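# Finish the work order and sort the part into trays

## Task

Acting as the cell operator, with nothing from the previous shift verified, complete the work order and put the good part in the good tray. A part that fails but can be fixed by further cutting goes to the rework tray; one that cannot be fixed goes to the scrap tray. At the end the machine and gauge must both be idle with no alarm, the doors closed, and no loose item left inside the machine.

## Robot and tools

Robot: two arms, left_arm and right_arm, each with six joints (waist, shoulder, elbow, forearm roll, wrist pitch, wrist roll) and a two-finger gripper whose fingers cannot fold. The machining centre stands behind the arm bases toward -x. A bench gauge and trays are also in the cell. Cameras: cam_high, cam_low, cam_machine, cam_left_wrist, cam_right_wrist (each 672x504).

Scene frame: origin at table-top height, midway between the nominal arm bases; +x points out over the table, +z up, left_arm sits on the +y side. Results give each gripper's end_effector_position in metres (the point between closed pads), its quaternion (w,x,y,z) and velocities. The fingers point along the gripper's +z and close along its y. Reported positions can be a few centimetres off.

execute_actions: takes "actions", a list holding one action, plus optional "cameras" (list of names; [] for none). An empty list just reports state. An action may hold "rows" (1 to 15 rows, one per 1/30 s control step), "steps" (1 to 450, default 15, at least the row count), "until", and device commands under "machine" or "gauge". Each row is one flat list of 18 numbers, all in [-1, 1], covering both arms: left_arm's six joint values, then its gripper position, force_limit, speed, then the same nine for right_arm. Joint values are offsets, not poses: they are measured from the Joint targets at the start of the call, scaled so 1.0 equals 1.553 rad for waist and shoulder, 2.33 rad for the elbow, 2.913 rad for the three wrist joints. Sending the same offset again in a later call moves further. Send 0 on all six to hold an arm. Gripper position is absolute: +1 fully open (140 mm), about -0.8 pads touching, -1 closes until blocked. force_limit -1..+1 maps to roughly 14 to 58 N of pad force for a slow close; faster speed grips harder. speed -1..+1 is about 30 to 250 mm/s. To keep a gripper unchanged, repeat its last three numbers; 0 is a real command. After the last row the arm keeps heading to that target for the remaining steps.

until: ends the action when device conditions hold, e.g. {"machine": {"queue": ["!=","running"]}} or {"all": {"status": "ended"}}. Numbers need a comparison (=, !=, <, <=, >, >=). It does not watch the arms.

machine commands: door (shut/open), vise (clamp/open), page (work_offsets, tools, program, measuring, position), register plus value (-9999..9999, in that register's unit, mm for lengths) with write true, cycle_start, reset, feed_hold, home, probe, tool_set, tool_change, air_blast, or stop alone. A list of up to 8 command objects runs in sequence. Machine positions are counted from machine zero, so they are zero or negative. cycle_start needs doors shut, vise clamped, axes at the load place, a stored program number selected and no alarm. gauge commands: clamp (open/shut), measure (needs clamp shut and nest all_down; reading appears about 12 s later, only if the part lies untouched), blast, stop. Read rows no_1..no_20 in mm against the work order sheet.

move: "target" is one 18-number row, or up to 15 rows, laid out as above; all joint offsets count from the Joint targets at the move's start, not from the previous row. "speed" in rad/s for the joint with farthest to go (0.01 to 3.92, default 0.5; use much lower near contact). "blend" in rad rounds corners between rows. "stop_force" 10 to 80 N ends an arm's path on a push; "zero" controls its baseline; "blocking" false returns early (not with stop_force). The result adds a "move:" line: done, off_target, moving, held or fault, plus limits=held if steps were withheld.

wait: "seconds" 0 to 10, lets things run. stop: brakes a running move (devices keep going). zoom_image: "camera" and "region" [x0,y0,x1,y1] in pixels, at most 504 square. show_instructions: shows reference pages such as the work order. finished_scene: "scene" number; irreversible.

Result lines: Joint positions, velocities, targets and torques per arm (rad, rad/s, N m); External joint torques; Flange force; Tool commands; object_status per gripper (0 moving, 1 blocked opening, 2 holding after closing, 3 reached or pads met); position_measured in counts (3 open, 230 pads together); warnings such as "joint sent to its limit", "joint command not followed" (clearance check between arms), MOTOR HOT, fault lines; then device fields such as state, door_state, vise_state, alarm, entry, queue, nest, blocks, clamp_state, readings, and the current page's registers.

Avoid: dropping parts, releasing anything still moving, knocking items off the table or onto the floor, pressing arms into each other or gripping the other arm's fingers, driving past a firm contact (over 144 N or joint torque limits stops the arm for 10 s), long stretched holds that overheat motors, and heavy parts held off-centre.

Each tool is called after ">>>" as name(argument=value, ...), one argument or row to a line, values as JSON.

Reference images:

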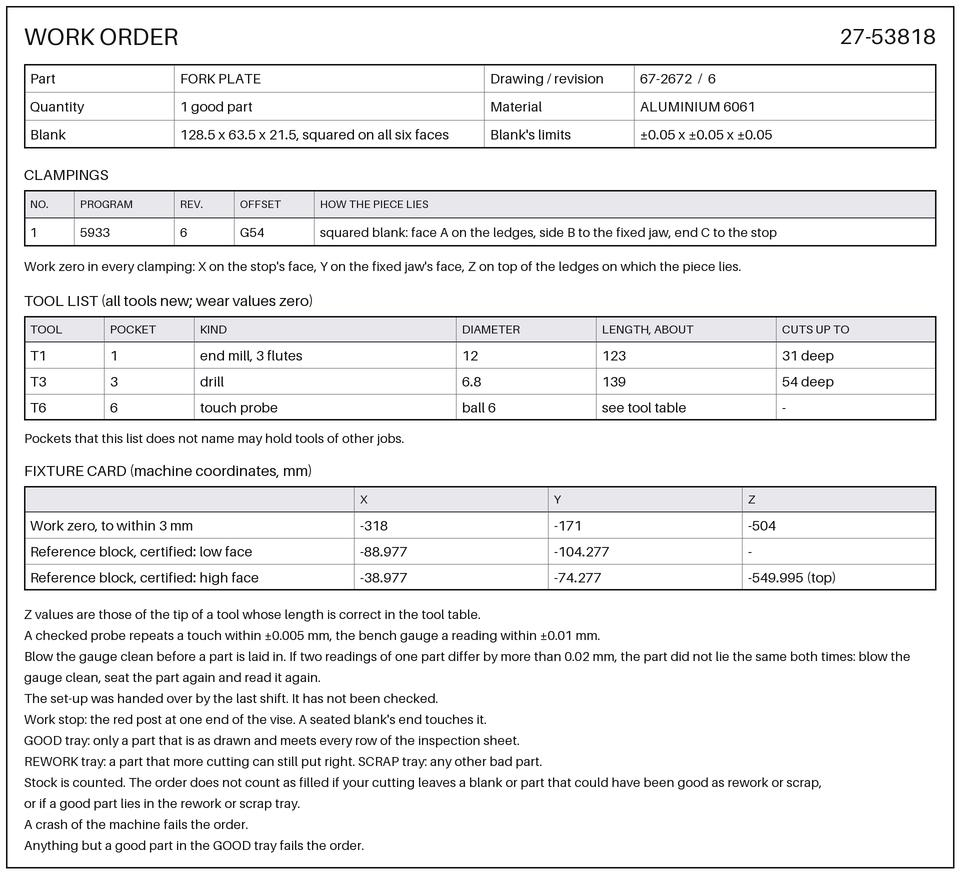

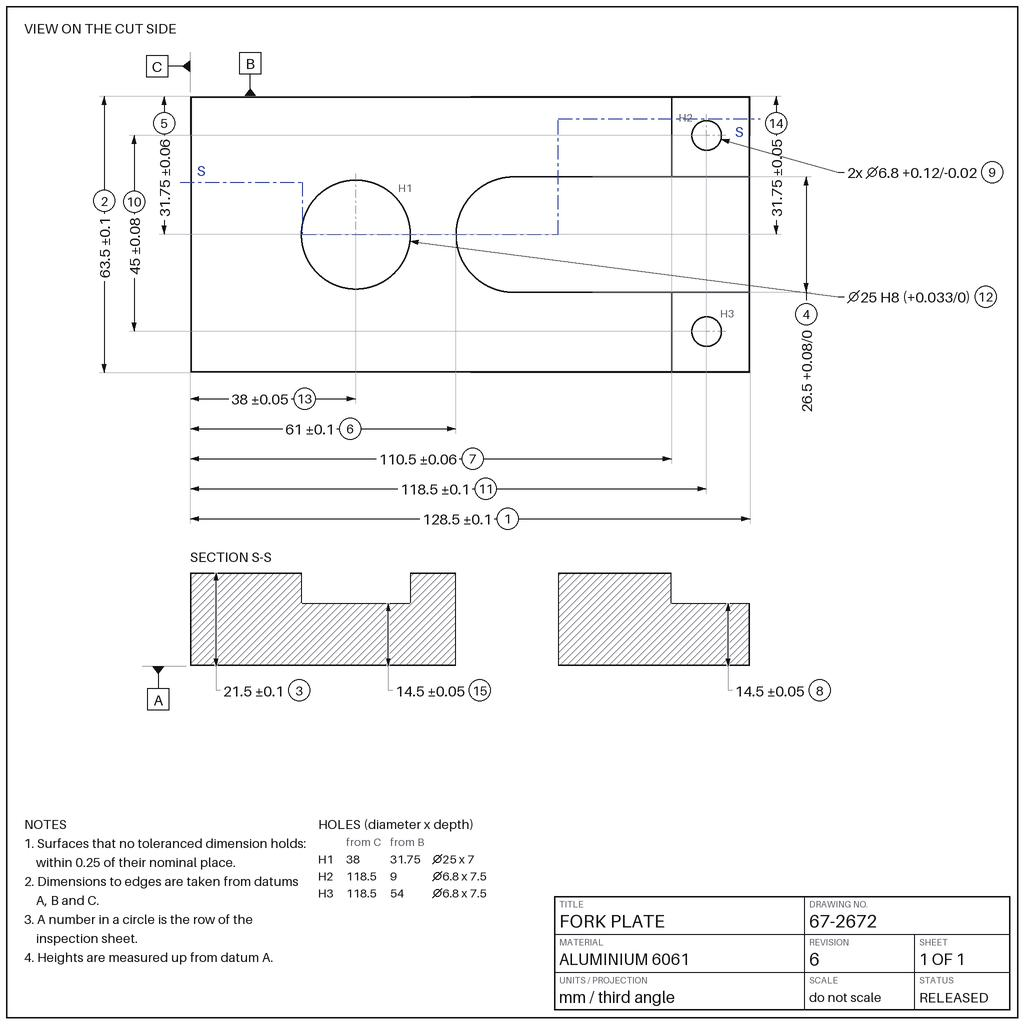

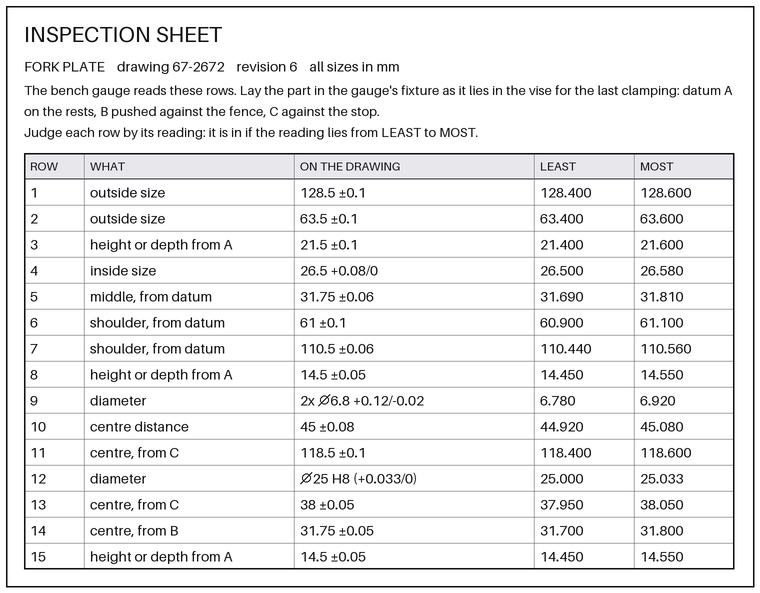

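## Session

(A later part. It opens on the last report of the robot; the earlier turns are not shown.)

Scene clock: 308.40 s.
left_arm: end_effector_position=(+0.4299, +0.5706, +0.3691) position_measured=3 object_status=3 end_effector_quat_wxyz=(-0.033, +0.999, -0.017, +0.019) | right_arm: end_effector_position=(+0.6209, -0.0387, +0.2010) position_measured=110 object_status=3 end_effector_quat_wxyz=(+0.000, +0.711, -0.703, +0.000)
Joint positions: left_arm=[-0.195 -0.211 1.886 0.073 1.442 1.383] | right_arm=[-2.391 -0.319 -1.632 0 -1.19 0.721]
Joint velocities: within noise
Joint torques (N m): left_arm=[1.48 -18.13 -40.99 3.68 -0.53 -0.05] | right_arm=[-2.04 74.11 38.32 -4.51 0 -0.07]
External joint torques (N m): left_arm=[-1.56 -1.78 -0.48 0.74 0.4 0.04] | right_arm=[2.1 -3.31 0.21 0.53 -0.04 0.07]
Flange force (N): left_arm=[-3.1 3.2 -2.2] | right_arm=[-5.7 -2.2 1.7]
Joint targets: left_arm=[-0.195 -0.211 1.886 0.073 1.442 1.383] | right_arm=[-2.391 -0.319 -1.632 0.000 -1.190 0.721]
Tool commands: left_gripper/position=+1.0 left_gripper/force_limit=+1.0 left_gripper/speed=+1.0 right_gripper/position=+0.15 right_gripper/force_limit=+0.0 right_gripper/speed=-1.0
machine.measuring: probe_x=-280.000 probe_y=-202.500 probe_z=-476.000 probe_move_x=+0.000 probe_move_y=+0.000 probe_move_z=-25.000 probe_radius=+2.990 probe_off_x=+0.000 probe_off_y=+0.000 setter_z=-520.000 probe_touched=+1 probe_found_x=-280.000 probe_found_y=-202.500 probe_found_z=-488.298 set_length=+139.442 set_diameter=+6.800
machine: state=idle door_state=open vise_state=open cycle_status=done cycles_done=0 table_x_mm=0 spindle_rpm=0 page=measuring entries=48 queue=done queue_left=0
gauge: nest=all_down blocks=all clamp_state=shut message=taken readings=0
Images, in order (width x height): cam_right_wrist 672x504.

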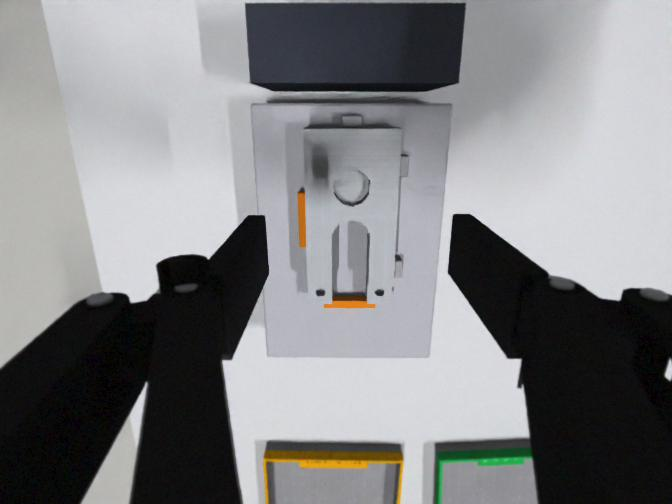

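All down. Measure; in parallel prepare the machine (shut the door for probing).

>>> execute_actions(
  actions=[
    {"gauge":{"measure":true},"steps":420,"until":{"gauge":{"readings":[">",0]}}},
  ],
  cameras=[],
)

Scene clock: 322.43 s.
left_arm: end_effector_position=(+0.4299, +0.5706, +0.3691) position_measured=3 object_status=3 end_effector_quat_wxyz=(-0.033, +0.999, -0.017, +0.019) | right_arm: end_effector_position=(+0.6209, -0.0387, +0.2010) position_measured=110 object_status=3 end_effector_quat_wxyz=(+0.000, +0.711, -0.703, +0.000)
Joint positions: left_arm=[-0.195 -0.211 1.886 0.073 1.442 1.383] | right_arm=[-2.391 -0.319 -1.632 0 -1.19 0.721]
Joint velocities: within noise
Joint torques (N m): left_arm=[1.36 -17.85 -41.05 3.71 -0.56 -0.08] | right_arm=[-2.37 73.97 38.73 -4.53 0.06 -0.04]
External joint torques (N m): left_arm=[-1.42 -2.08 -0.41 0.72 0.44 0.07] | right_arm=[2.08 -3.15 -0.24 0.53 -0.1 0.04]
Flange force (N): left_arm=[-3.7 2.8 -2.2] | right_arm=[-4.9 -1.4 2.0]
Joint targets: left_arm=[-0.195 -0.211 1.886 0.073 1.442 1.383] | right_arm=[-2.391 -0.319 -1.632 0.000 -1.190 0.721]
Tool commands: left_gripper/position=+1.0 left_gripper/force_limit=+1.0 left_gripper/speed=+1.0 right_gripper/position=+0.15 right_gripper/force_limit=+0.0 right_gripper/speed=-1.0
machine.measuring: probe_x=-280.000 probe_y=-202.500 probe_z=-476.000 probe_move_x=+0.000 probe_move_y=+0.000 probe_move_z=-25.000 probe_radius=+2.990 probe_off_x=+0.000 probe_off_y=+0.000 setter_z=-520.000 probe_touched=+1 probe_found_x=-280.000 probe_found_y=-202.500 probe_found_z=-488.298 set_length=+139.442 set_diameter=+6.800
machine: state=idle door_state=open vise_state=open cycle_status=done cycles_done=0 table_x_mm=0 spindle_rpm=0 page=measuring entries=48 queue=done queue_left=0
gauge: nest=all_down blocks=all clamp_state=shut message=taken readings=1 no_1=128.539 no_2=63.470 no_3=21.536 no_4=26.531 no_5=31.825 no_6=60.989 no_7=110.503 no_8=14.502 no_9=6.802 no_10=45.002 no_11=118.500 no_12=25.018 no_13=38.000 no_14=31.826 no_15=14.503
No camera images: "cameras" was empty.

>>> execute_actions(
  actions=[
    {"gauge":{"clamp":"open"},"machine":{"door":"shut"},"steps":90,"until":{"gauge":{"clamp_state":"open"}}},
  ],
  cameras=[],
)

>>> move(
  target=[0,0,0,0,0,0,1,1,1,0.00142,-0.0473,-0.0445,0,0.0606,0.0008,0.15,0,-1],
  speed=0.1,
  stop_force=15,
  cameras=["cam_right_wrist"],
)

Scene clock: 338.23 s.
left_arm: end_effector_position=(+0.4299, +0.5706, +0.3691) position_measured=3 object_status=3 end_effector_quat_wxyz=(-0.033, +0.999, -0.017, +0.019) | right_arm: end_effector_position=(+0.6209, -0.0387, +0.2010) position_measured=110 object_status=3 end_effector_quat_wxyz=(+0.000, +0.711, -0.703, +0.000)
Joint positions: left_arm=[-0.195 -0.211 1.886 0.073 1.442 1.383] | right_arm=[-2.391 -0.319 -1.632 0 -1.19 0.721]
Joint velocities: within noise
Joint torques (N m): left_arm=[1.51 -18.04 -40.98 3.68 -0.55 -0.07] | right_arm=[-1.52 73.78 38.29 -4.51 0.01 0]
External joint torques (N m): left_arm=[-1.58 -1.88 -0.5 0.75 0.42 0.07] | right_arm=[1.47 -3.09 0.17 0.53 -0.05 0]
Flange force (N): left_arm=[-3.3 3.2 -2.3] | right_arm=[-4.7 -2.6 1.6]
Joint targets: left_arm=[-0.195 -0.211 1.886 0.073 1.442 1.383] | right_arm=[-2.391 -0.319 -1.632 0.000 -1.190 0.721]
Tool commands: left_gripper/position=+1.0 left_gripper/force_limit=+1.0 left_gripper/speed=+1.0 right_gripper/position=+0.15 right_gripper/force_limit=+0.0 right_gripper/speed=-1.0
machine.measuring: probe_x=-280.000 probe_y=-202.500 probe_z=-476.000 probe_move_x=+0.000 probe_move_y=+0.000 probe_move_z=-25.000 probe_radius=+2.990 probe_off_x=+0.000 probe_off_y=+0.000 setter_z=-520.000 probe_touched=+1 probe_found_x=-280.000 probe_found_y=-202.500 probe_found_z=-488.298 set_length=+139.442 set_diameter=+6.800
machine: state=idle door_state=shut vise_state=open cycle_status=done cycles_done=0 table_x_mm=0 spindle_rpm=0 page=measuring entries=48 queue=done queue_left=0
gauge: nest=all_down blocks=all clamp_state=between message=taken readings=1 no_1=128.539 no_2=63.470 no_3=21.536 no_4=26.531 no_5=31.825 no_6=60.989 no_7=110.503 no_8=14.502 no_9=6.802 no_10=45.002 no_11=118.500 no_12=25.018 no_13=38.000 no_14=31.826 no_15=14.503
No camera images: "cameras" was empty.

Scene clock: 340.87 s.
left_arm: end_effector_position=(+0.4299, +0.5706, +0.3691) position_measured=3 object_status=3 end_effector_quat_wxyz=(-0.033, +0.999, -0.017, +0.019) | right_arm: end_effector_position=(+0.6182, -0.0390, +0.0969) position_measured=110 object_status=3 end_effector_quat_wxyz=(+0.000, +0.711, -0.703, +0.000)
Joint positions: left_arm=[-0.195 -0.211 1.886 0.073 1.442 1.383] | right_arm=[-2.389 -0.393 -1.736 0 -1.013 0.723]
Joint velocities: within noise
Joint torques (N m): left_arm=[1.6 -17.94 -40.9 3.64 -0.54 -0.07] | right_arm=[-2.29 77.81 35.23 -4.15 0.04 0.02]
External joint torques (N m): left_arm=[-1.7 -1.92 -0.53 0.78 0.42 0.06] | right_arm=[1.98 -3.03 0.02 0.48 -0.09 -0.02]
Flange force (N): left_arm=[-3.3 3.5 -2.4] | right_arm=[-4.8 -1.5 2.5]
Joint targets: left_arm=[-0.195 -0.211 1.886 0.073 1.442 1.383] | right_arm=[-2.389 -0.393 -1.736 0.000 -1.013 0.723]
machine.measuring: probe_x=-280.000 probe_y=-202.500 probe_z=-476.000 probe_move_x=+0.000 probe_move_y=+0.000 probe_move_z=-25.000 probe_radius=+2.990 probe_off_x=+0.000 probe_off_y=+0.000 setter_z=-520.000 probe_touched=+1 probe_found_x=-280.000 probe_found_y=-202.500 probe_found_z=-488.298 set_length=+139.442 set_diameter=+6.800
machine: state=idle door_state=shut vise_state=open cycle_status=done cycles_done=0 table_x_mm=0 spindle_rpm=0 page=measuring entries=48 queue=done queue_left=0
gauge: nest=all_down blocks=all clamp_state=open message=taken readings=1 no_1=128.539 no_2=63.470 no_3=21.536 no_4=26.531 no_5=31.825 no_6=60.989 no_7=110.503 no_8=14.502 no_9=6.802 no_10=45.002 no_11=118.500 no_12=25.018 no_13=38.000 no_14=31.826 no_15=14.503
move: done
Images, in order (width x height): cam_right_wrist 672x504.

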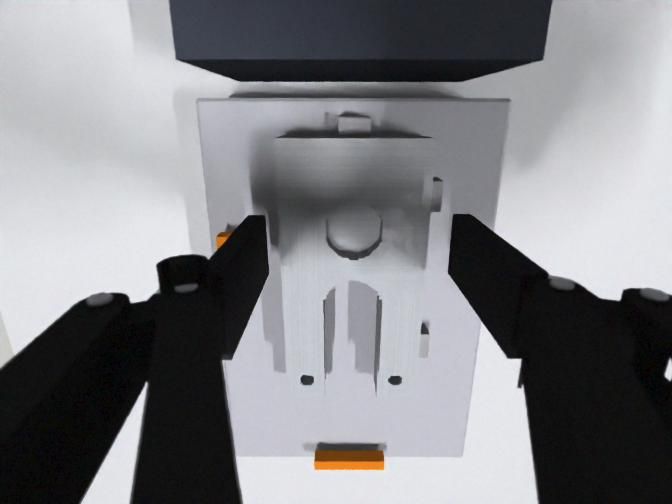

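>>> execute_actions(
  actions=[
    {"rows":[[0,0,0,0,0,0,1,1,1,0,0,0,0,0,0,-1,0,-1]],"steps":40,"machine":[{"air_blast":true,"page":"measuring"},{"register":"probe_x","value":-262,"write":true},{"register":"probe_y","value":-190,"write":true},{"register":"probe_z","value":-496.8,"write":true},{"register":"probe_move_x","value":0,"write":true},{"register":"probe_move_z","value":0,"write":true},{"register":"probe_move_y","value":25,"write":true,"probe":true}]},
  ],
  cameras=[],
)

Scene clock: 348.27 s.
left_arm: end_effector_position=(+0.4299, +0.5706, +0.3691) position_measured=3 object_status=3 end_effector_quat_wxyz=(-0.033, +0.999, -0.017, +0.019) | right_arm: end_effector_position=(+0.6183, -0.0391, +0.0969) position_measured=136 object_status=2 end_effector_quat_wxyz=(+0.000, +0.711, -0.703, +0.000)
Joint positions: left_arm=[-0.195 -0.211 1.886 0.073 1.442 1.383] | right_arm=[-2.389 -0.393 -1.736 0 -1.013 0.723]
Joint velocities: within noise
Joint torques (N m): left_arm=[1.6 -18.09 -40.9 3.67 -0.51 -0.1] | right_arm=[30.67 51.68 -4.66 9.93 -14.52 -0.68]
External joint torques (N m): left_arm=[-1.68 -1.85 -0.56 0.76 0.4 0.09] | right_arm=[-30.95 22.73 39.75 -13.56 14.48 0.68]
Flange force (N): left_arm=[-3.1 3.4 -2.3] | right_arm=[6.2 -60.3 -27.6]
Joint targets: left_arm=[-0.195 -0.211 1.886 0.073 1.442 1.383] | right_arm=[-2.389 -0.393 -1.736 0.000 -1.013 0.723]
machine.measuring: probe_x=-280.000 probe_y=-202.500 probe_z=-476.000 probe_move_x=+0.000 probe_move_y=+0.000 probe_move_z=-25.000 probe_radius=+2.990 probe_off_x=+0.000 probe_off_y=+0.000 setter_z=-520.000 probe_touched=+1 probe_found_x=-280.000 probe_found_y=-202.500 probe_found_z=-488.298 set_length=+139.442 set_diameter=+6.800
machine: state=busy door_state=shut vise_state=open cycle_status=done cycles_done=0 table_x_mm=0 spindle_rpm=0 page=measuring entries=49 queue=running queue_left=6
gauge: nest=all_down blocks=all clamp_state=open message=taken readings=1 no_1=128.539 no_2=63.470 no_3=21.536 no_4=26.531 no_5=31.825 no_6=60.989 no_7=110.503 no_8=14.502 no_9=6.802 no_10=45.002 no_11=118.500 no_12=25.018 no_13=38.000 no_14=31.826 no_15=14.503
No camera images: "cameras" was empty.

>>> move(
  target=[
    [0,0,0,0,0,0,1,1,1,-0.00122,-0.0011,0.00156,0,-0.00066,-0.00065,-1,0,-1],
    [0,0,0,0,0,0,1,1,1,-0.00122,0.0475,0.0447,0,-0.0608,-0.00065,-1,0,-1],
    [0,0,0,0,0,0,1,1,1,0.4224,-0.0704,0.1594,0,-0.0898,0.2251,-1,0,-1],
  ],
  speed=[0.03,0.12,0.6],
  cameras=["cam_right_wrist"],
)

Scene clock: 359.23 s.
left_arm: end_effector_position=(+0.4299, +0.5706, +0.3691) position_measured=3 object_status=3 end_effector_quat_wxyz=(-0.033, +0.999, -0.017, +0.019) | right_arm: end_effector_position=(+0.2504, +0.3231, +0.2006) position_measured=136 object_status=2 end_effector_quat_wxyz=(+0.000, +0.711, -0.703, +0.000)
Joint positions: left_arm=[-0.195 -0.211 1.886 0.073 1.442 1.383] | right_arm=[-1.733 -0.502 -1.365 0 -1.275 1.379]
Joint velocities: within noise
Joint torques (N m): left_arm=[1.92 -17.87 -40.92 3.67 -0.55 -0.05] | right_arm=[1.82 94.97 40.54 -4.62 -0.01 0.17]
External joint torques (N m): left_arm=[-2 -2.03 -0.55 0.75 0.42 0.04] | right_arm=[-1.87 -5.77 -0.89 0.53 -0.05 -0.17]
Flange force (N): left_arm=[-3.6 4.2 -2.5] | right_arm=[-6.3 -4.0 3.7]
Joint targets: left_arm=[-0.195 -0.211 1.886 0.073 1.442 1.383] | right_arm=[-1.733 -0.502 -1.365 0.000 -1.275 1.379]
machine.measuring: probe_x=-262.000 probe_y=-190.000 probe_z=-496.800 probe_move_x=+0.000 probe_move_y=+25.000 probe_move_z=+0.000 probe_radius=+2.990 probe_off_x=+0.000 probe_off_y=+0.000 setter_z=-520.000 probe_touched=+1 probe_found_x=-262.000 probe_found_y=-171.251 probe_found_z=-496.800 set_length=+139.442 set_diameter=+6.800
machine: state=idle door_state=shut vise_state=open cycle_status=done cycles_done=0 table_x_mm=0 spindle_rpm=0 page=measuring entries=56 queue=done queue_left=0
gauge: nest=all_up blocks=free clamp_state=open message=taken readings=1 no_1=128.539 no_2=63.470 no_3=21.536 no_4=26.531 no_5=31.825 no_6=60.989 no_7=110.503 no_8=14.502 no_9=6.802 no_10=45.002 no_11=118.500 no_12=25.018 no_13=38.000 no_14=31.826 no_15=14.503
move: done
Images, in order (width x height): cam_right_wrist 672x504.

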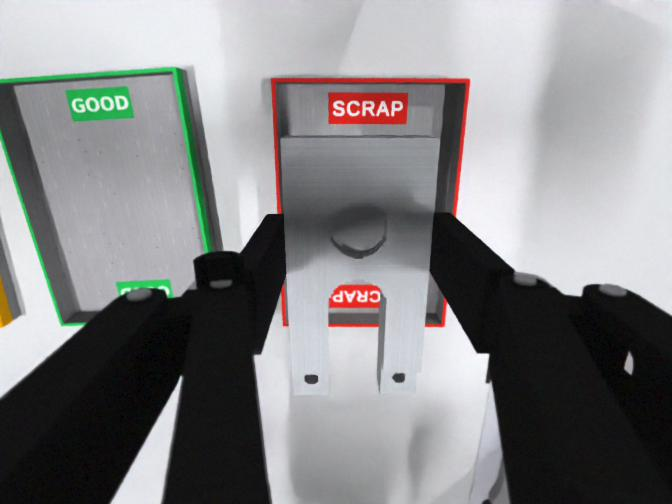

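>>> execute_actions(
  actions=[
    {"machine":[{"register":"probe_x","value":-305,"write":true},{"register":"probe_y","value":-198.25,"write":true},{"register":"probe_z","value":-502,"write":true},{"register":"probe_move_y","value":0,"write":true},{"register":"probe_move_x","value":-20,"write":true,"probe":true}],"steps":1},
  ],
  cameras=[],
)

>>> move(
  target=[
    [0,0,0,0,0,0,1,1,1,0,-0.0531,-0.0513,0,0.0694,0,-1,0,-1],
    [0,0,0,0,0,0,1,1,1,0,-0.0659,-0.0587,0,0.0821,0,-1,0,-1],
  ],
  speed=[0.12,0.02],
  stop_force=13,
  cameras=["cam_right_wrist"],
)

Scene clock: 365.90 s.
left_arm: end_effector_position=(+0.4299, +0.5706, +0.3691) position_measured=3 object_status=3 end_effector_quat_wxyz=(-0.033, +0.999, -0.017, +0.019) | right_arm: end_effector_position=(+0.2503, +0.3231, +0.2006) position_measured=136 object_status=2 end_effector_quat_wxyz=(+0.000, +0.711, -0.703, +0.000)
Joint positions: left_arm=[-0.195 -0.211 1.886 0.073 1.442 1.383] | right_arm=[-1.733 -0.502 -1.365 0 -1.275 1.379]
Joint velocities: within noise
Joint torques (N m): left_arm=[1.75 -18.08 -40.95 3.65 -0.52 -0.08] | right_arm=[-1.69 94.81 41.47 -4.56 0 0.01]
External joint torques (N m): left_arm=[-1.84 -1.81 -0.52 0.78 0.4 0.08] | right_arm=[1.29 -5.44 -1.78 0.46 -0.06 -0.01]
Flange force (N): left_arm=[-3.2 3.8 -2.3] | right_arm=[-4.4 0.5 4.5]
Joint targets: left_arm=[-0.195 -0.211 1.886 0.073 1.442 1.383] | right_arm=[-1.733 -0.502 -1.365 0.000 -1.275 1.379]
Tool commands: left_gripper/position=+1.0 left_gripper/force_limit=+1.0 left_gripper/speed=+1.0 right_gripper/position=-1.0 right_gripper/force_limit=+0.0 right_gripper/speed=-1.0
machine.measuring: probe_x=-305.000 probe_y=-198.250 probe_z=-496.800 probe_move_x=+0.000 probe_move_y=+25.000 probe_move_z=+0.000 probe_radius=+2.990 probe_off_x=+0.000 probe_off_y=+0.000 setter_z=-520.000 probe_touched=+1 probe_found_x=-262.000 probe_found_y=-171.251 probe_found_z=-496.800 set_length=+139.442 set_diameter=+6.800
machine: state=idle door_state=shut vise_state=open cycle_status=done cycles_done=0 table_x_mm=0 spindle_rpm=0 page=measuring entries=58 queue=running queue_left=3
gauge: nest=all_up blocks=free clamp_state=open message=taken readings=1 no_1=128.539 no_2=63.470 no_3=21.536 no_4=26.531 no_5=31.825 no_6=60.989 no_7=110.503 no_8=14.502 no_9=6.802 no_10=45.002 no_11=118.500 no_12=25.018 no_13=38.000 no_14=31.826 no_15=14.503
No camera images: "cameras" was empty.

Scene clock: 369.60 s.
left_arm: end_effector_position=(+0.4299, +0.5706, +0.3691) position_measured=3 object_status=3 end_effector_quat_wxyz=(-0.033, +0.999, -0.017, +0.019) | right_arm: end_effector_position=(+0.2503, +0.3234, +0.0515) position_measured=136 object_status=2 end_effector_quat_wxyz=(+0.000, +0.711, -0.703, +0.000)
Joint positions: left_arm=[-0.195 -0.211 1.886 0.073 1.442 1.383] | right_arm=[-1.733 -0.599 -1.497 0 -1.045 1.379]
Joint velocities: within noise
Joint torques (N m): left_arm=[1.37 -18.03 -41.01 3.62 -0.61 -0.07] | right_arm=[-1.11 81.3 28.99 -4.48 1.66 0.05]
External joint torques (N m): left_arm=[-1.48 -1.84 -0.44 0.8 0.49 0.07] | right_arm=[0.99 12.43 6.8 0.78 -1.72 -0.05]
Flange force (N): left_arm=[-3.3 3.0 -2.3] | right_arm=[-1.0 0.9 -17.2]
Joint targets: left_arm=[-0.195 -0.211 1.886 0.073 1.442 1.383] | right_arm=[-1.733 -0.599 -1.497 0.000 -1.045 1.379]
machine.measuring: probe_x=-305.000 probe_y=-198.250 probe_z=-502.000 probe_move_x=-20.000 probe_move_y=+0.000 probe_move_z=+0.000 probe_radius=+2.990 probe_off_x=+0.000 probe_off_y=+0.000 setter_z=-520.000 probe_touched=+1 probe_found_x=-262.000 probe_found_y=-171.251 probe_found_z=-496.800 set_length=+139.442 set_diameter=+6.800
machine: state=busy door_state=shut vise_state=open cycle_status=moving cycles_done=0 table_x_mm=141 spindle_rpm=0 page=measuring entries=62 queue=running queue_left=0
gauge: nest=all_up blocks=free clamp_state=open message=taken readings=1 no_1=128.539 no_2=63.470 no_3=21.536 no_4=26.531 no_5=31.825 no_6=60.989 no_7=110.503 no_8=14.502 no_9=6.802 no_10=45.002 no_11=118.500 no_12=25.018 no_13=38.000 no_14=31.826 no_15=14.503
move: contact (right_arm); path passed 1 of 2 targets
Images, in order (width x height): cam_right_wrist 672x504.

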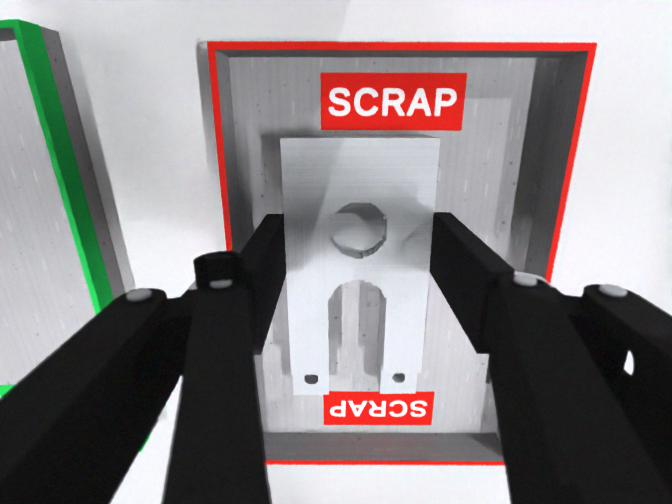

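>>> execute_actions(
  actions=[
    {"rows":[[0,0,0,0,0,0,1,1,1,0,0,0,0,0,0,0.15,0,-1]],"steps":45},
  ],
  cameras=["cam_right_wrist"],
)

Scene clock: 373.50 s.
left_arm: end_effector_position=(+0.4299, +0.5706, +0.3691) position_measured=3 object_status=3 end_effector_quat_wxyz=(-0.033, +0.999, -0.017, +0.019) | right_arm: end_effector_position=(+0.2503, +0.3234, +0.0515) position_measured=110 object_status=3 end_effector_quat_wxyz=(+0.000, +0.711, -0.703, +0.000)
Joint positions: left_arm=[-0.195 -0.211 1.886 0.073 1.442 1.383] | right_arm=[-1.733 -0.599 -1.497 0 -1.045 1.379]
Joint velocities: within noise
Joint torques (N m): left_arm=[1.42 -17.62 -40.95 3.67 -0.53 -0.03] | right_arm=[-2.16 97.26 35.66 -4.2 -0.03 0.01]
External joint torques (N m): left_arm=[-1.49 -2.24 -0.51 0.76 0.41 0.03] | right_arm=[2.33 -3.13 0.24 0.5 -0.03 -0.01]
Flange force (N): left_arm=[-3.8 3.0 -2.3] | right_arm=[-5.4 1.6 2.3]
Joint targets: left_arm=[-0.195 -0.211 1.886 0.073 1.442 1.383] | right_arm=[-1.733 -0.599 -1.497 0.000 -1.045 1.379]
machine.measuring: probe_x=-305.000 probe_y=-198.250 probe_z=-502.000 probe_move_x=-20.000 probe_move_y=+0.000 probe_move_z=+0.000 probe_radius=+2.990 probe_off_x=+0.000 probe_off_y=+0.000 setter_z=-520.000 probe_touched=+1 probe_found_x=-262.000 probe_found_y=-171.251 probe_found_z=-496.800 set_length=+139.442 set_diameter=+6.800
machine: state=busy door_state=shut vise_state=open cycle_status=moving cycles_done=0 table_x_mm=138 spindle_rpm=0 page=measuring entries=62 queue=running queue_left=0
gauge: nest=all_up blocks=free clamp_state=open message=taken readings=1 no_1=128.539 no_2=63.470 no_3=21.536 no_4=26.531 no_5=31.825 no_6=60.989 no_7=110.503 no_8=14.502 no_9=6.802 no_10=45.002 no_11=118.500 no_12=25.018 no_13=38.000 no_14=31.826 no_15=14.503
Images, in order (width x height): cam_right_wrist 672x504.

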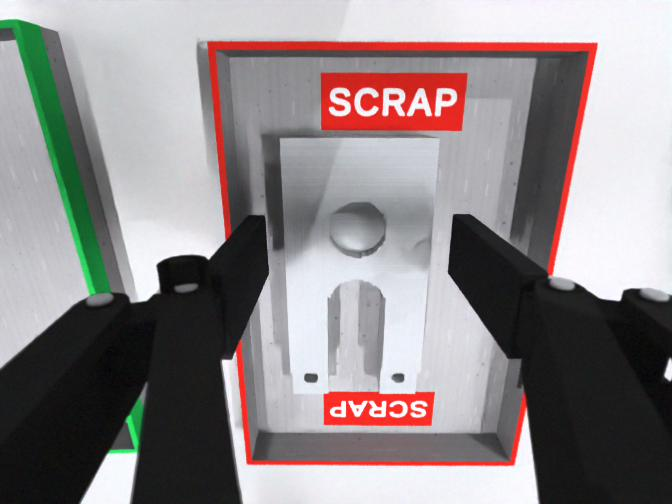

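>>> move(
  target=[
    [0,0,0,0,0,0,1,1,1,0,0.0625,0.0567,0,-0.0787,0,0.15,0,-1],
    [0,0,0,0,0,0,1,1,1,-0.6188,0.4717,-0.1931,0,-0.0972,-0.3299,0.15,0,-1],
  ],
  speed=[0.12,0.6],
  cameras=["cam_right_wrist"],
)

Scene clock: 383.17 s.
left_arm: end_effector_position=(+0.4299, +0.5706, +0.3691) position_measured=3 object_status=3 end_effector_quat_wxyz=(-0.033, +0.999, -0.017, +0.019) | right_arm: end_effector_position=(+0.5000, -0.3299, +0.3001) position_measured=110 object_status=3 end_effector_quat_wxyz=(+0.000, +0.711, -0.703, +0.000)
Joint positions: left_arm=[-0.195 -0.211 1.886 0.073 1.442 1.383] | right_arm=[-2.694 0.133 -1.947 0 -1.328 0.418]
Joint velocities: within noise
Joint torques (N m): left_arm=[2.07 -18.31 -40.83 3.7 -0.57 -0.09] | right_arm=[-3.18 28.92 40.88 -4.77 0.11 0.13]
External joint torques (N m): left_arm=[-2.18 -1.59 -0.63 0.73 0.45 0.09] | right_arm=[3.18 -2.48 -0.61 0.59 -0.13 -0.13]
Flange force (N): left_arm=[-2.8 4.6 -2.6] | right_arm=[-7.2 -0.4 1.7]
Joint targets: left_arm=[-0.195 -0.211 1.886 0.073 1.442 1.383] | right_arm=[-2.694 0.133 -1.947 0.000 -1.328 0.418]
machine.measuring: probe_x=-305.000 probe_y=-198.250 probe_z=-502.000 probe_move_x=-20.000 probe_move_y=+0.000 probe_move_z=+0.000 probe_radius=+2.990 probe_off_x=+0.000 probe_off_y=+0.000 setter_z=-520.000 probe_touched=+1 probe_found_x=-318.250 probe_found_y=-198.250 probe_found_z=-502.000 set_length=+139.442 set_diameter=+6.800
machine: state=idle door_state=shut vise_state=open cycle_status=done cycles_done=0 table_x_mm=0 spindle_rpm=0 page=measuring entries=62 queue=done queue_left=0
gauge: nest=all_up blocks=free clamp_state=open message=taken readings=1 no_1=128.539 no_2=63.470 no_3=21.536 no_4=26.531 no_5=31.825 no_6=60.989 no_7=110.503 no_8=14.502 no_9=6.802 no_10=45.002 no_11=118.500 no_12=25.018 no_13=38.000 no_14=31.826 no_15=14.503
move: done
Images, in order (width x height): cam_right_wrist 672x504.

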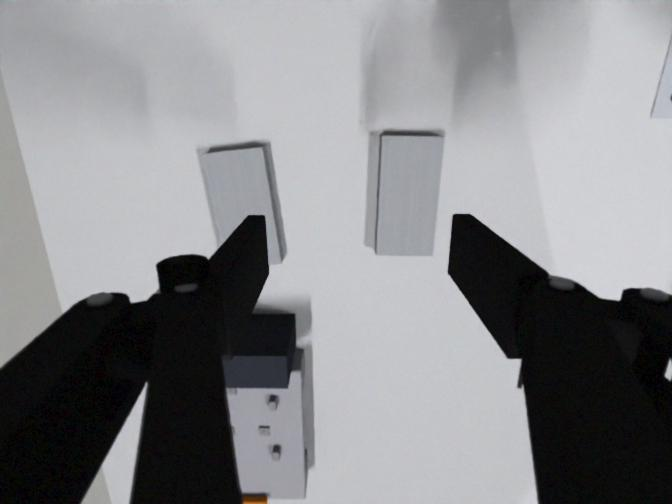

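>>> execute_actions(
  actions=[
    {"machine":[{"register":"probe_x","value":-262,"write":true},{"register":"probe_y","value":-175.55,"write":true},{"register":"probe_z","value":-496.8,"write":true},{"register":"probe_move_x","value":0,"write":true},{"register":"probe_move_z","value":-9,"write":true,"probe":true}],"steps":1},
  ],
  cameras=[],
)

>>> move(
  target=[
    [0,0,0,0,0,0,1,1,1,0.0791,-0.0586,-0.1465,0,0.1484,0.0422,0.15,0,-1],
    [0,0,0,0,0,0,1,1,1,0.0791,-0.1026,-0.1659,0,0.1874,0.0422,0.15,0,-1],
  ],
  speed=[0.4,0.08],
  stop_force=15,
  cameras=["cam_right_wrist"],
)

Scene clock: 395.43 s.
left_arm: end_effector_position=(+0.4299, +0.5706, +0.3691) position_measured=3 object_status=3 end_effector_quat_wxyz=(-0.033, +0.999, -0.017, +0.019) | right_arm: end_effector_position=(+0.5000, -0.3300, +0.3001) position_measured=110 object_status=3 end_effector_quat_wxyz=(+0.000, +0.711, -0.703, +0.000)
Joint positions: left_arm=[-0.195 -0.211 1.886 0.073 1.442 1.383] | right_arm=[-2.694 0.133 -1.947 0 -1.328 0.418]
Joint velocities: within noise
Joint torques (N m): left_arm=[1.71 -17.99 -41.13 3.67 -0.57 -0.1] | right_arm=[-1.74 28.79 40.41 -4.68 0.04 0.04]
External joint torques (N m): left_arm=[-1.78 -1.91 -0.32 0.76 0.45 0.09] | right_arm=[1.56 -2.18 -0.17 0.5 -0.07 -0.04]
Flange force (N): left_arm=[-3.6 3.6 -2.1] | right_arm=[-4.2 -1.9 1.0]
Joint targets: left_arm=[-0.195 -0.211 1.886 0.073 1.442 1.383] | right_arm=[-2.694 0.133 -1.947 0.000 -1.328 0.418]
Tool commands: left_gripper/position=+1.0 left_gripper/force_limit=+1.0 left_gripper/speed=+1.0 right_gripper/position=+0.15 right_gripper/force_limit=+0.0 right_gripper/speed=-1.0
machine.measuring: probe_x=-262.000 probe_y=-175.550 probe_z=-502.000 probe_move_x=-20.000 probe_move_y=+0.000 probe_move_z=+0.000 probe_radius=+2.990 probe_off_x=+0.000 probe_off_y=+0.000 setter_z=-520.000 probe_touched=+1 probe_found_x=-318.250 probe_found_y=-198.250 probe_found_z=-502.000 set_length=+139.442 set_diameter=+6.800
machine: state=idle door_state=shut vise_state=open cycle_status=done cycles_done=0 table_x_mm=0 spindle_rpm=0 page=measuring entries=64 queue=running queue_left=3
gauge: nest=all_up blocks=free clamp_state=open message=taken readings=1 no_1=128.539 no_2=63.470 no_3=21.536 no_4=26.531 no_5=31.825 no_6=60.989 no_7=110.503 no_8=14.502 no_9=6.802 no_10=45.002 no_11=118.500 no_12=25.018 no_13=38.000 no_14=31.826 no_15=14.503
No camera images: "cameras" was empty.

Scene clock: 398.83 s.
left_arm: end_effector_position=(+0.4299, +0.5706, +0.3691) position_measured=3 object_status=3 end_effector_quat_wxyz=(-0.033, +0.999, -0.017, +0.019) | right_arm: end_effector_position=(+0.4344, -0.3045, +0.0432) position_measured=110 object_status=3 end_effector_quat_wxyz=(+0.000, +0.711, -0.703, +0.000)
Joint positions: left_arm=[-0.195 -0.211 1.886 0.073 1.442 1.383] | right_arm=[-2.571 -0.026 -2.334 0 -0.782 0.541]
Joint velocities: within noise
Joint torques (N m): left_arm=[1.81 -18.25 -40.98 3.71 -0.58 -0.09] | right_arm=[-2.09 34.93 29.43 -3.59 0.06 0.09]
External joint torques (N m): left_arm=[-1.91 -1.64 -0.47 0.71 0.46 0.09] | right_arm=[2.03 -3.04 -0.21 0.56 -0.1 -0.09]
Flange force (N): left_arm=[-3.0 4.0 -2.3] | right_arm=[-6.0 -1.6 4.8]
Joint targets: left_arm=[-0.195 -0.211 1.886 0.073 1.442 1.383] | right_arm=[-2.571 -0.026 -2.334 0.000 -0.782 0.541]
machine.measuring: probe_x=-262.000 probe_y=-175.550 probe_z=-496.800 probe_move_x=+0.000 probe_move_y=+0.000 probe_move_z=-9.000 probe_radius=+2.990 probe_off_x=+0.000 probe_off_y=+0.000 setter_z=-520.000 probe_touched=+1 probe_found_x=-318.250 probe_found_y=-198.250 probe_found_z=-502.000 set_length=+139.442 set_diameter=+6.800
machine: state=busy door_state=shut vise_state=open cycle_status=moving cycles_done=0 table_x_mm=98 spindle_rpm=0 page=measuring entries=68 queue=running queue_left=0
gauge: nest=all_up blocks=free clamp_state=open message=taken readings=1 no_1=128.539 no_2=63.470 no_3=21.536 no_4=26.531 no_5=31.825 no_6=60.989 no_7=110.503 no_8=14.502 no_9=6.802 no_10=45.002 no_11=118.500 no_12=25.018 no_13=38.000 no_14=31.826 no_15=14.503
move: done
Images, in order (width x height): cam_right_wrist 672x504.

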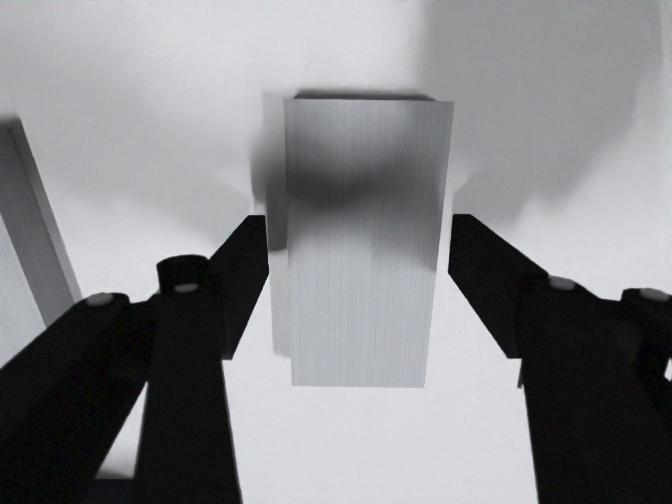

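>>> execute_actions(
  actions=[
    {"rows":[[0,0,0,0,0,0,1,1,1,0,0,0,0,0,0,-1,0,-1]],"steps":40},
  ],
  cameras=["cam_right_wrist"],
)

Scene clock: 403.97 s.
left_arm: end_effector_position=(+0.4299, +0.5706, +0.3691) position_measured=3 object_status=3 end_effector_quat_wxyz=(-0.033, +0.999, -0.017, +0.019) | right_arm: end_effector_position=(+0.4344, -0.3045, +0.0432) position_measured=136 object_status=2 end_effector_quat_wxyz=(+0.000, +0.711, -0.703, +0.000)
Joint positions: left_arm=[-0.195 -0.211 1.886 0.073 1.442 1.383] | right_arm=[-2.571 -0.026 -2.334 0 -0.782 0.541]
Joint velocities: within noise
Joint torques (N m): left_arm=[1.85 -17.99 -40.85 3.6 -0.51 -0.05] | right_arm=[-1.28 22.21 22.73 -3.8 3.37 -0.43]
External joint torques (N m): left_arm=[-1.92 -1.94 -0.61 0.82 0.39 0.05] | right_arm=[1.13 9.58 6.43 0.78 -3.41 0.43]
Flange force (N): left_arm=[-3.4 4.0 -2.5] | right_arm=[-1.3 5.9 -29.3]
Joint targets: left_arm=[-0.195 -0.211 1.886 0.073 1.442 1.383] | right_arm=[-2.571 -0.026 -2.334 0.000 -0.782 0.541]
machine.measuring: probe_x=-262.000 probe_y=-175.550 probe_z=-496.800 probe_move_x=+0.000 probe_move_y=+0.000 probe_move_z=-9.000 probe_radius=+2.990 probe_off_x=+0.000 probe_off_y=+0.000 setter_z=-520.000 probe_touched=+1 probe_found_x=-262.000 probe_found_y=-175.550 probe_found_z=-502.799 set_length=+139.442 set_diameter=+6.800
machine: state=idle door_state=shut vise_state=open cycle_status=done cycles_done=0 table_x_mm=0 spindle_rpm=0 page=measuring entries=68 queue=done queue_left=0
gauge: nest=all_up blocks=free clamp_state=open message=taken readings=1 no_1=128.539 no_2=63.470 no_3=21.536 no_4=26.531 no_5=31.825 no_6=60.989 no_7=110.503 no_8=14.502 no_9=6.802 no_10=45.002 no_11=118.500 no_12=25.018 no_13=38.000 no_14=31.826 no_15=14.503
Images, in order (width x height): cam_right_wrist 672x504.

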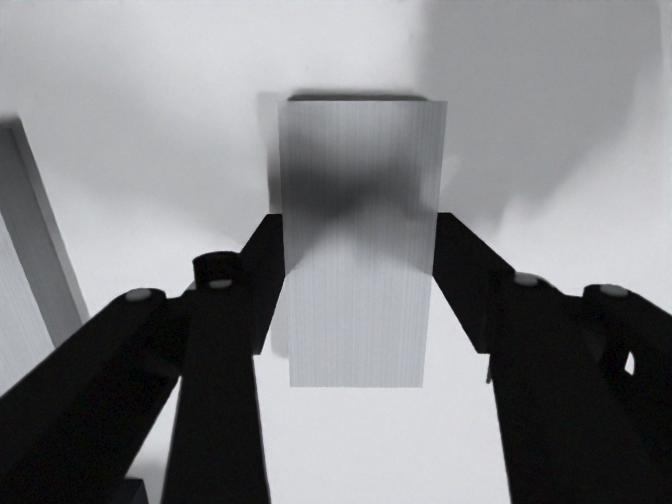

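>>> execute_actions(
  actions=[
    {"gauge":{"blast":true},"machine":[{"register":"g54_x","value":-318.250,"write":true,"page":"work_offsets"},{"register":"g54_y","value":-171.251,"write":true},{"register":"g54_z","value":-502.799,"write":true},{"door":"open"}],"steps":1},
  ],
  cameras=[],
)

>>> move(
  target=[
    [0,0,0,0,0,0,1,1,1,0,0.1194,0.0752,0,-0.1238,0,-1,0,-1],
    [0,0,0,0,0,0,1,1,1,0.1280,-0.2011,0.3116,0,-0.1420,0.0682,-1,0,-1],
    [0,0,0,0,0,0,1,1,1,0.1280,-0.2420,0.2741,0,-0.0902,0.0682,-1,0,-1],
  ],
  speed=[0.15,0.4,0.1],
  cameras=["cam_right_wrist"],
)

>>> zoom_image(
  camera="cam_right_wrist",
  region=[236, 20, 476, 200],
)

Scene clock: 418.97 s.
left_arm: end_effector_position=(+0.4299, +0.5706, +0.3691) position_measured=3 object_status=3 end_effector_quat_wxyz=(-0.033, +0.999, -0.017, +0.019) | right_arm: end_effector_position=(+0.4344, -0.3045, +0.0432) position_measured=136 object_status=2 end_effector_quat_wxyz=(+0.000, +0.711, -0.703, +0.000)
Joint positions: left_arm=[-0.195 -0.211 1.886 0.073 1.442 1.383] | right_arm=[-2.571 -0.026 -2.334 0 -0.782 0.541]
Joint velocities: within noise
Joint torques (N m): left_arm=[1.69 -17.8 -41.03 3.67 -0.51 -0.05] | right_arm=[-0.69 21.06 20.6 -3.85 2.87 -0.44]
External joint torques (N m): left_arm=[-1.77 -2.08 -0.43 0.75 0.39 0.05] | right_arm=[0.54 11.18 8.67 0.81 -2.91 0.44]
Flange force (N): left_arm=[-3.8 3.6 -2.2] | right_arm=[-0.6 4.1 -32.6]
Joint targets: left_arm=[-0.195 -0.211 1.886 0.073 1.442 1.383] | right_arm=[-2.571 -0.026 -2.334 0.000 -0.782 0.541]
Tool commands: left_gripper/position=+1.0 left_gripper/force_limit=+1.0 left_gripper/speed=+1.0 right_gripper/position=-1.0 right_gripper/force_limit=+0.0 right_gripper/speed=-1.0
machine.work_offsets: g54_x=-318.250 g54_y=-171.251 g54_z=-494.496 g55_x=+0.000 g55_y=+0.000 g55_z=+0.000 g56_x=+0.000 g56_y=+0.000 g56_z=+0.000
machine: state=idle door_state=shut vise_state=open cycle_status=done cycles_done=0 table_x_mm=0 spindle_rpm=0 page=work_offsets entries=70 queue=running queue_left=2
gauge: nest=all_up blocks=free clamp_state=open state=busy message=taken readings=1 no_1=128.539 no_2=63.470 no_3=21.536 no_4=26.531 no_5=31.825 no_6=60.989 no_7=110.503 no_8=14.502 no_9=6.802 no_10=45.002 no_11=118.500 no_12=25.018 no_13=38.000 no_14=31.826 no_15=14.503
No camera images: "cameras" was empty.

Scene clock: 424.70 s.
left_arm: end_effector_position=(+0.4299, +0.5706, +0.3691) position_measured=3 object_status=3 end_effector_quat_wxyz=(-0.033, +0.999, -0.017, +0.019) | right_arm: end_effector_position=(+0.6213, -0.0200, +0.1100) position_measured=136 object_status=2 end_effector_quat_wxyz=(+0.000, +0.711, -0.703, +0.000)
Joint positions: left_arm=[-0.195 -0.211 1.886 0.073 1.442 1.383] | right_arm=[-2.372 -0.402 -1.695 0 -1.045 0.74]
Joint velocities: within noise
Joint torques (N m): left_arm=[1.48 -17.97 -40.95 3.68 -0.59 -0.11] | right_arm=[-2.31 82.67 38.68 -4.28 0.15 0.03]
External joint torques (N m): left_arm=[-1.57 -1.93 -0.51 0.73 0.47 0.11] | right_arm=[2.01 -6.37 -2.78 0.56 -0.19 -0.03]
Flange force (N): left_arm=[-3.3 3.1 -2.4] | right_arm=[-4.1 -0.7 7.2]
Joint targets: left_arm=[-0.195 -0.211 1.886 0.073 1.442 1.383] | right_arm=[-2.372 -0.402 -1.695 0.000 -1.045 0.740]
machine.work_offsets: g54_x=-318.250 g54_y=-171.251 g54_z=-502.799 g55_x=+0.000 g55_y=+0.000 g55_z=+0.000 g56_x=+0.000 g56_y=+0.000 g56_z=+0.000
machine: state=idle door_state=open vise_state=open cycle_status=done cycles_done=0 table_x_mm=0 spindle_rpm=0 page=work_offsets entries=71 queue=done queue_left=0
gauge: nest=all_up blocks=free clamp_state=open message=taken readings=1 no_1=128.539 no_2=63.470 no_3=21.536 no_4=26.531 no_5=31.825 no_6=60.989 no_7=110.503 no_8=14.502 no_9=6.802 no_10=45.002 no_11=118.500 no_12=25.018 no_13=38.000 no_14=31.826 no_15=14.503
move: done
Images, in order (width x height): cam_right_wrist 672x504.

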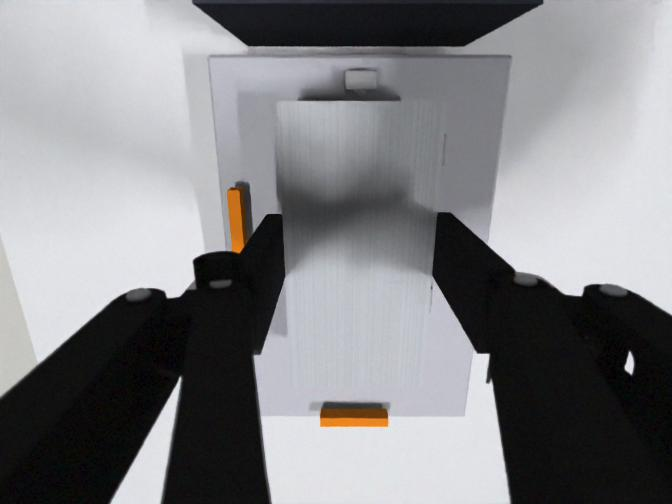

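Scaled by 2.100 from the camera's 672x504 image, which has a finer 960x720 frame.

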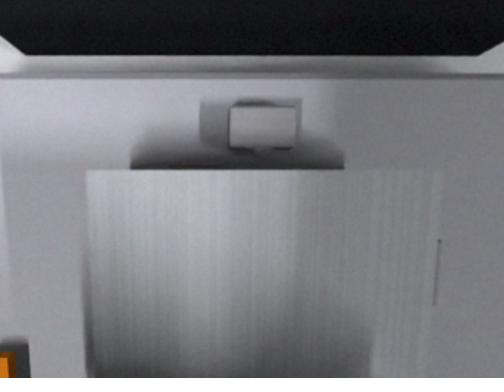

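>>> move(
  target=[0,0,0,0,0,0,1,1,1,-0.00138,-0.00961,-0.00818,0,0.01167,-0.00074,-1,0,-1],
  speed=0.014,
  stop_force=12,
  cameras=[],
)

>>> execute_actions(
  actions=[
    {"rows":[[0,0,0,0,0,0,1,1,1,0,0,0,0,0,0,0.15,0,-1]],"steps":42},
  ],
  cameras=["cam_right_wrist"],
)

Scene clock: 434.60 s.
left_arm: end_effector_position=(+0.4299, +0.5706, +0.3691) position_measured=3 object_status=3 end_effector_quat_wxyz=(-0.033, +0.999, -0.017, +0.019) | right_arm: end_effector_position=(+0.6214, -0.0217, +0.0933) position_measured=136 object_status=2 end_effector_quat_wxyz=(+0.000, +0.711, -0.703, +0.000)
Joint positions: left_arm=[-0.195 -0.211 1.886 0.073 1.442 1.383] | right_arm=[-2.374 -0.414 -1.711 0 -1.017 0.738]
Joint velocities: within noise
Joint torques (N m): left_arm=[1.67 -17.95 -40.97 3.73 -0.53 -0.13] | right_arm=[-2.35 61.21 27.85 -4.58 2.96 0.03]
External joint torques (N m): left_arm=[-1.75 -1.97 -0.5 0.7 0.4 0.13] | right_arm=[2.15 15.35 7.35 0.93 -3 -0.03]
Flange force (N): left_arm=[-3.4 3.4 -2.3] | right_arm=[0.1 4.7 -24.0]
Joint targets: left_arm=[-0.195 -0.211 1.886 0.073 1.442 1.383] | right_arm=[-2.374 -0.414 -1.711 0.000 -1.017 0.738]
machine.work_offsets: g54_x=-318.250 g54_y=-171.251 g54_z=-502.799 g55_x=+0.000 g55_y=+0.000 g55_z=+0.000 g56_x=+0.000 g56_y=+0.000 g56_z=+0.000
machine: state=idle door_state=open vise_state=open cycle_status=done cycles_done=0 table_x_mm=0 spindle_rpm=0 page=work_offsets entries=71 queue=done queue_left=0
gauge: nest=some_down blocks=free clamp_state=open message=taken readings=1 no_1=128.539 no_2=63.470 no_3=21.536 no_4=26.531 no_5=31.825 no_6=60.989 no_7=110.503 no_8=14.502 no_9=6.802 no_10=45.002 no_11=118.500 no_12=25.018 no_13=38.000 no_14=31.826 no_15=14.503
move: contact (right_arm)
No camera images: "cameras" was empty.

Scene clock: 436.20 s.
left_arm: end_effector_position=(+0.4299, +0.5706, +0.3691) position_measured=3 object_status=3 end_effector_quat_wxyz=(-0.033, +0.999, -0.017, +0.019) | right_arm: end_effector_position=(+0.6214, -0.0217, +0.0932) position_measured=110 object_status=3 end_effector_quat_wxyz=(+0.000, +0.711, -0.703, +0.000)
Joint positions: left_arm=[-0.195 -0.211 1.886 0.073 1.442 1.383] | right_arm=[-2.374 -0.414 -1.711 0 -1.017 0.738]
Joint velocities: within noise
Joint torques (N m): left_arm=[1.63 -18.14 -41 3.66 -0.53 -0.08] | right_arm=[-1.97 79.97 35.51 -4.21 -0.05 -0.02]
External joint torques (N m): left_arm=[-1.72 -1.72 -0.46 0.76 0.41 0.07] | right_arm=[1.62 -3.43 -0.34 0.56 0 0.02]
Flange force (N): left_arm=[-3.1 3.5 -2.2] | right_arm=[-4.3 -1.6 3.2]
Joint targets: left_arm=[-0.195 -0.211 1.886 0.073 1.442 1.383] | right_arm=[-2.374 -0.414 -1.711 0.000 -1.017 0.738]
machine.work_offsets: g54_x=-318.250 g54_y=-171.251 g54_z=-502.799 g55_x=+0.000 g55_y=+0.000 g55_z=+0.000 g56_x=+0.000 g56_y=+0.000 g56_z=+0.000
machine: state=idle door_state=open vise_state=open cycle_status=done cycles_done=0 table_x_mm=0 spindle_rpm=0 page=work_offsets entries=71 queue=done queue_left=0
gauge: nest=some_down blocks=free clamp_state=open message=taken readings=1 no_1=128.539 no_2=63.470 no_3=21.536 no_4=26.531 no_5=31.825 no_6=60.989 no_7=110.503 no_8=14.502 no_9=6.802 no_10=45.002 no_11=118.500 no_12=25.018 no_13=38.000 no_14=31.826 no_15=14.503
Images, in order (width x height): cam_right_wrist 672x504.

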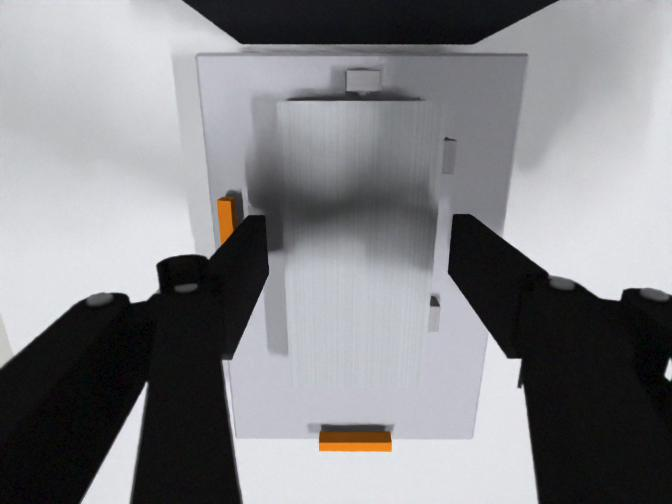

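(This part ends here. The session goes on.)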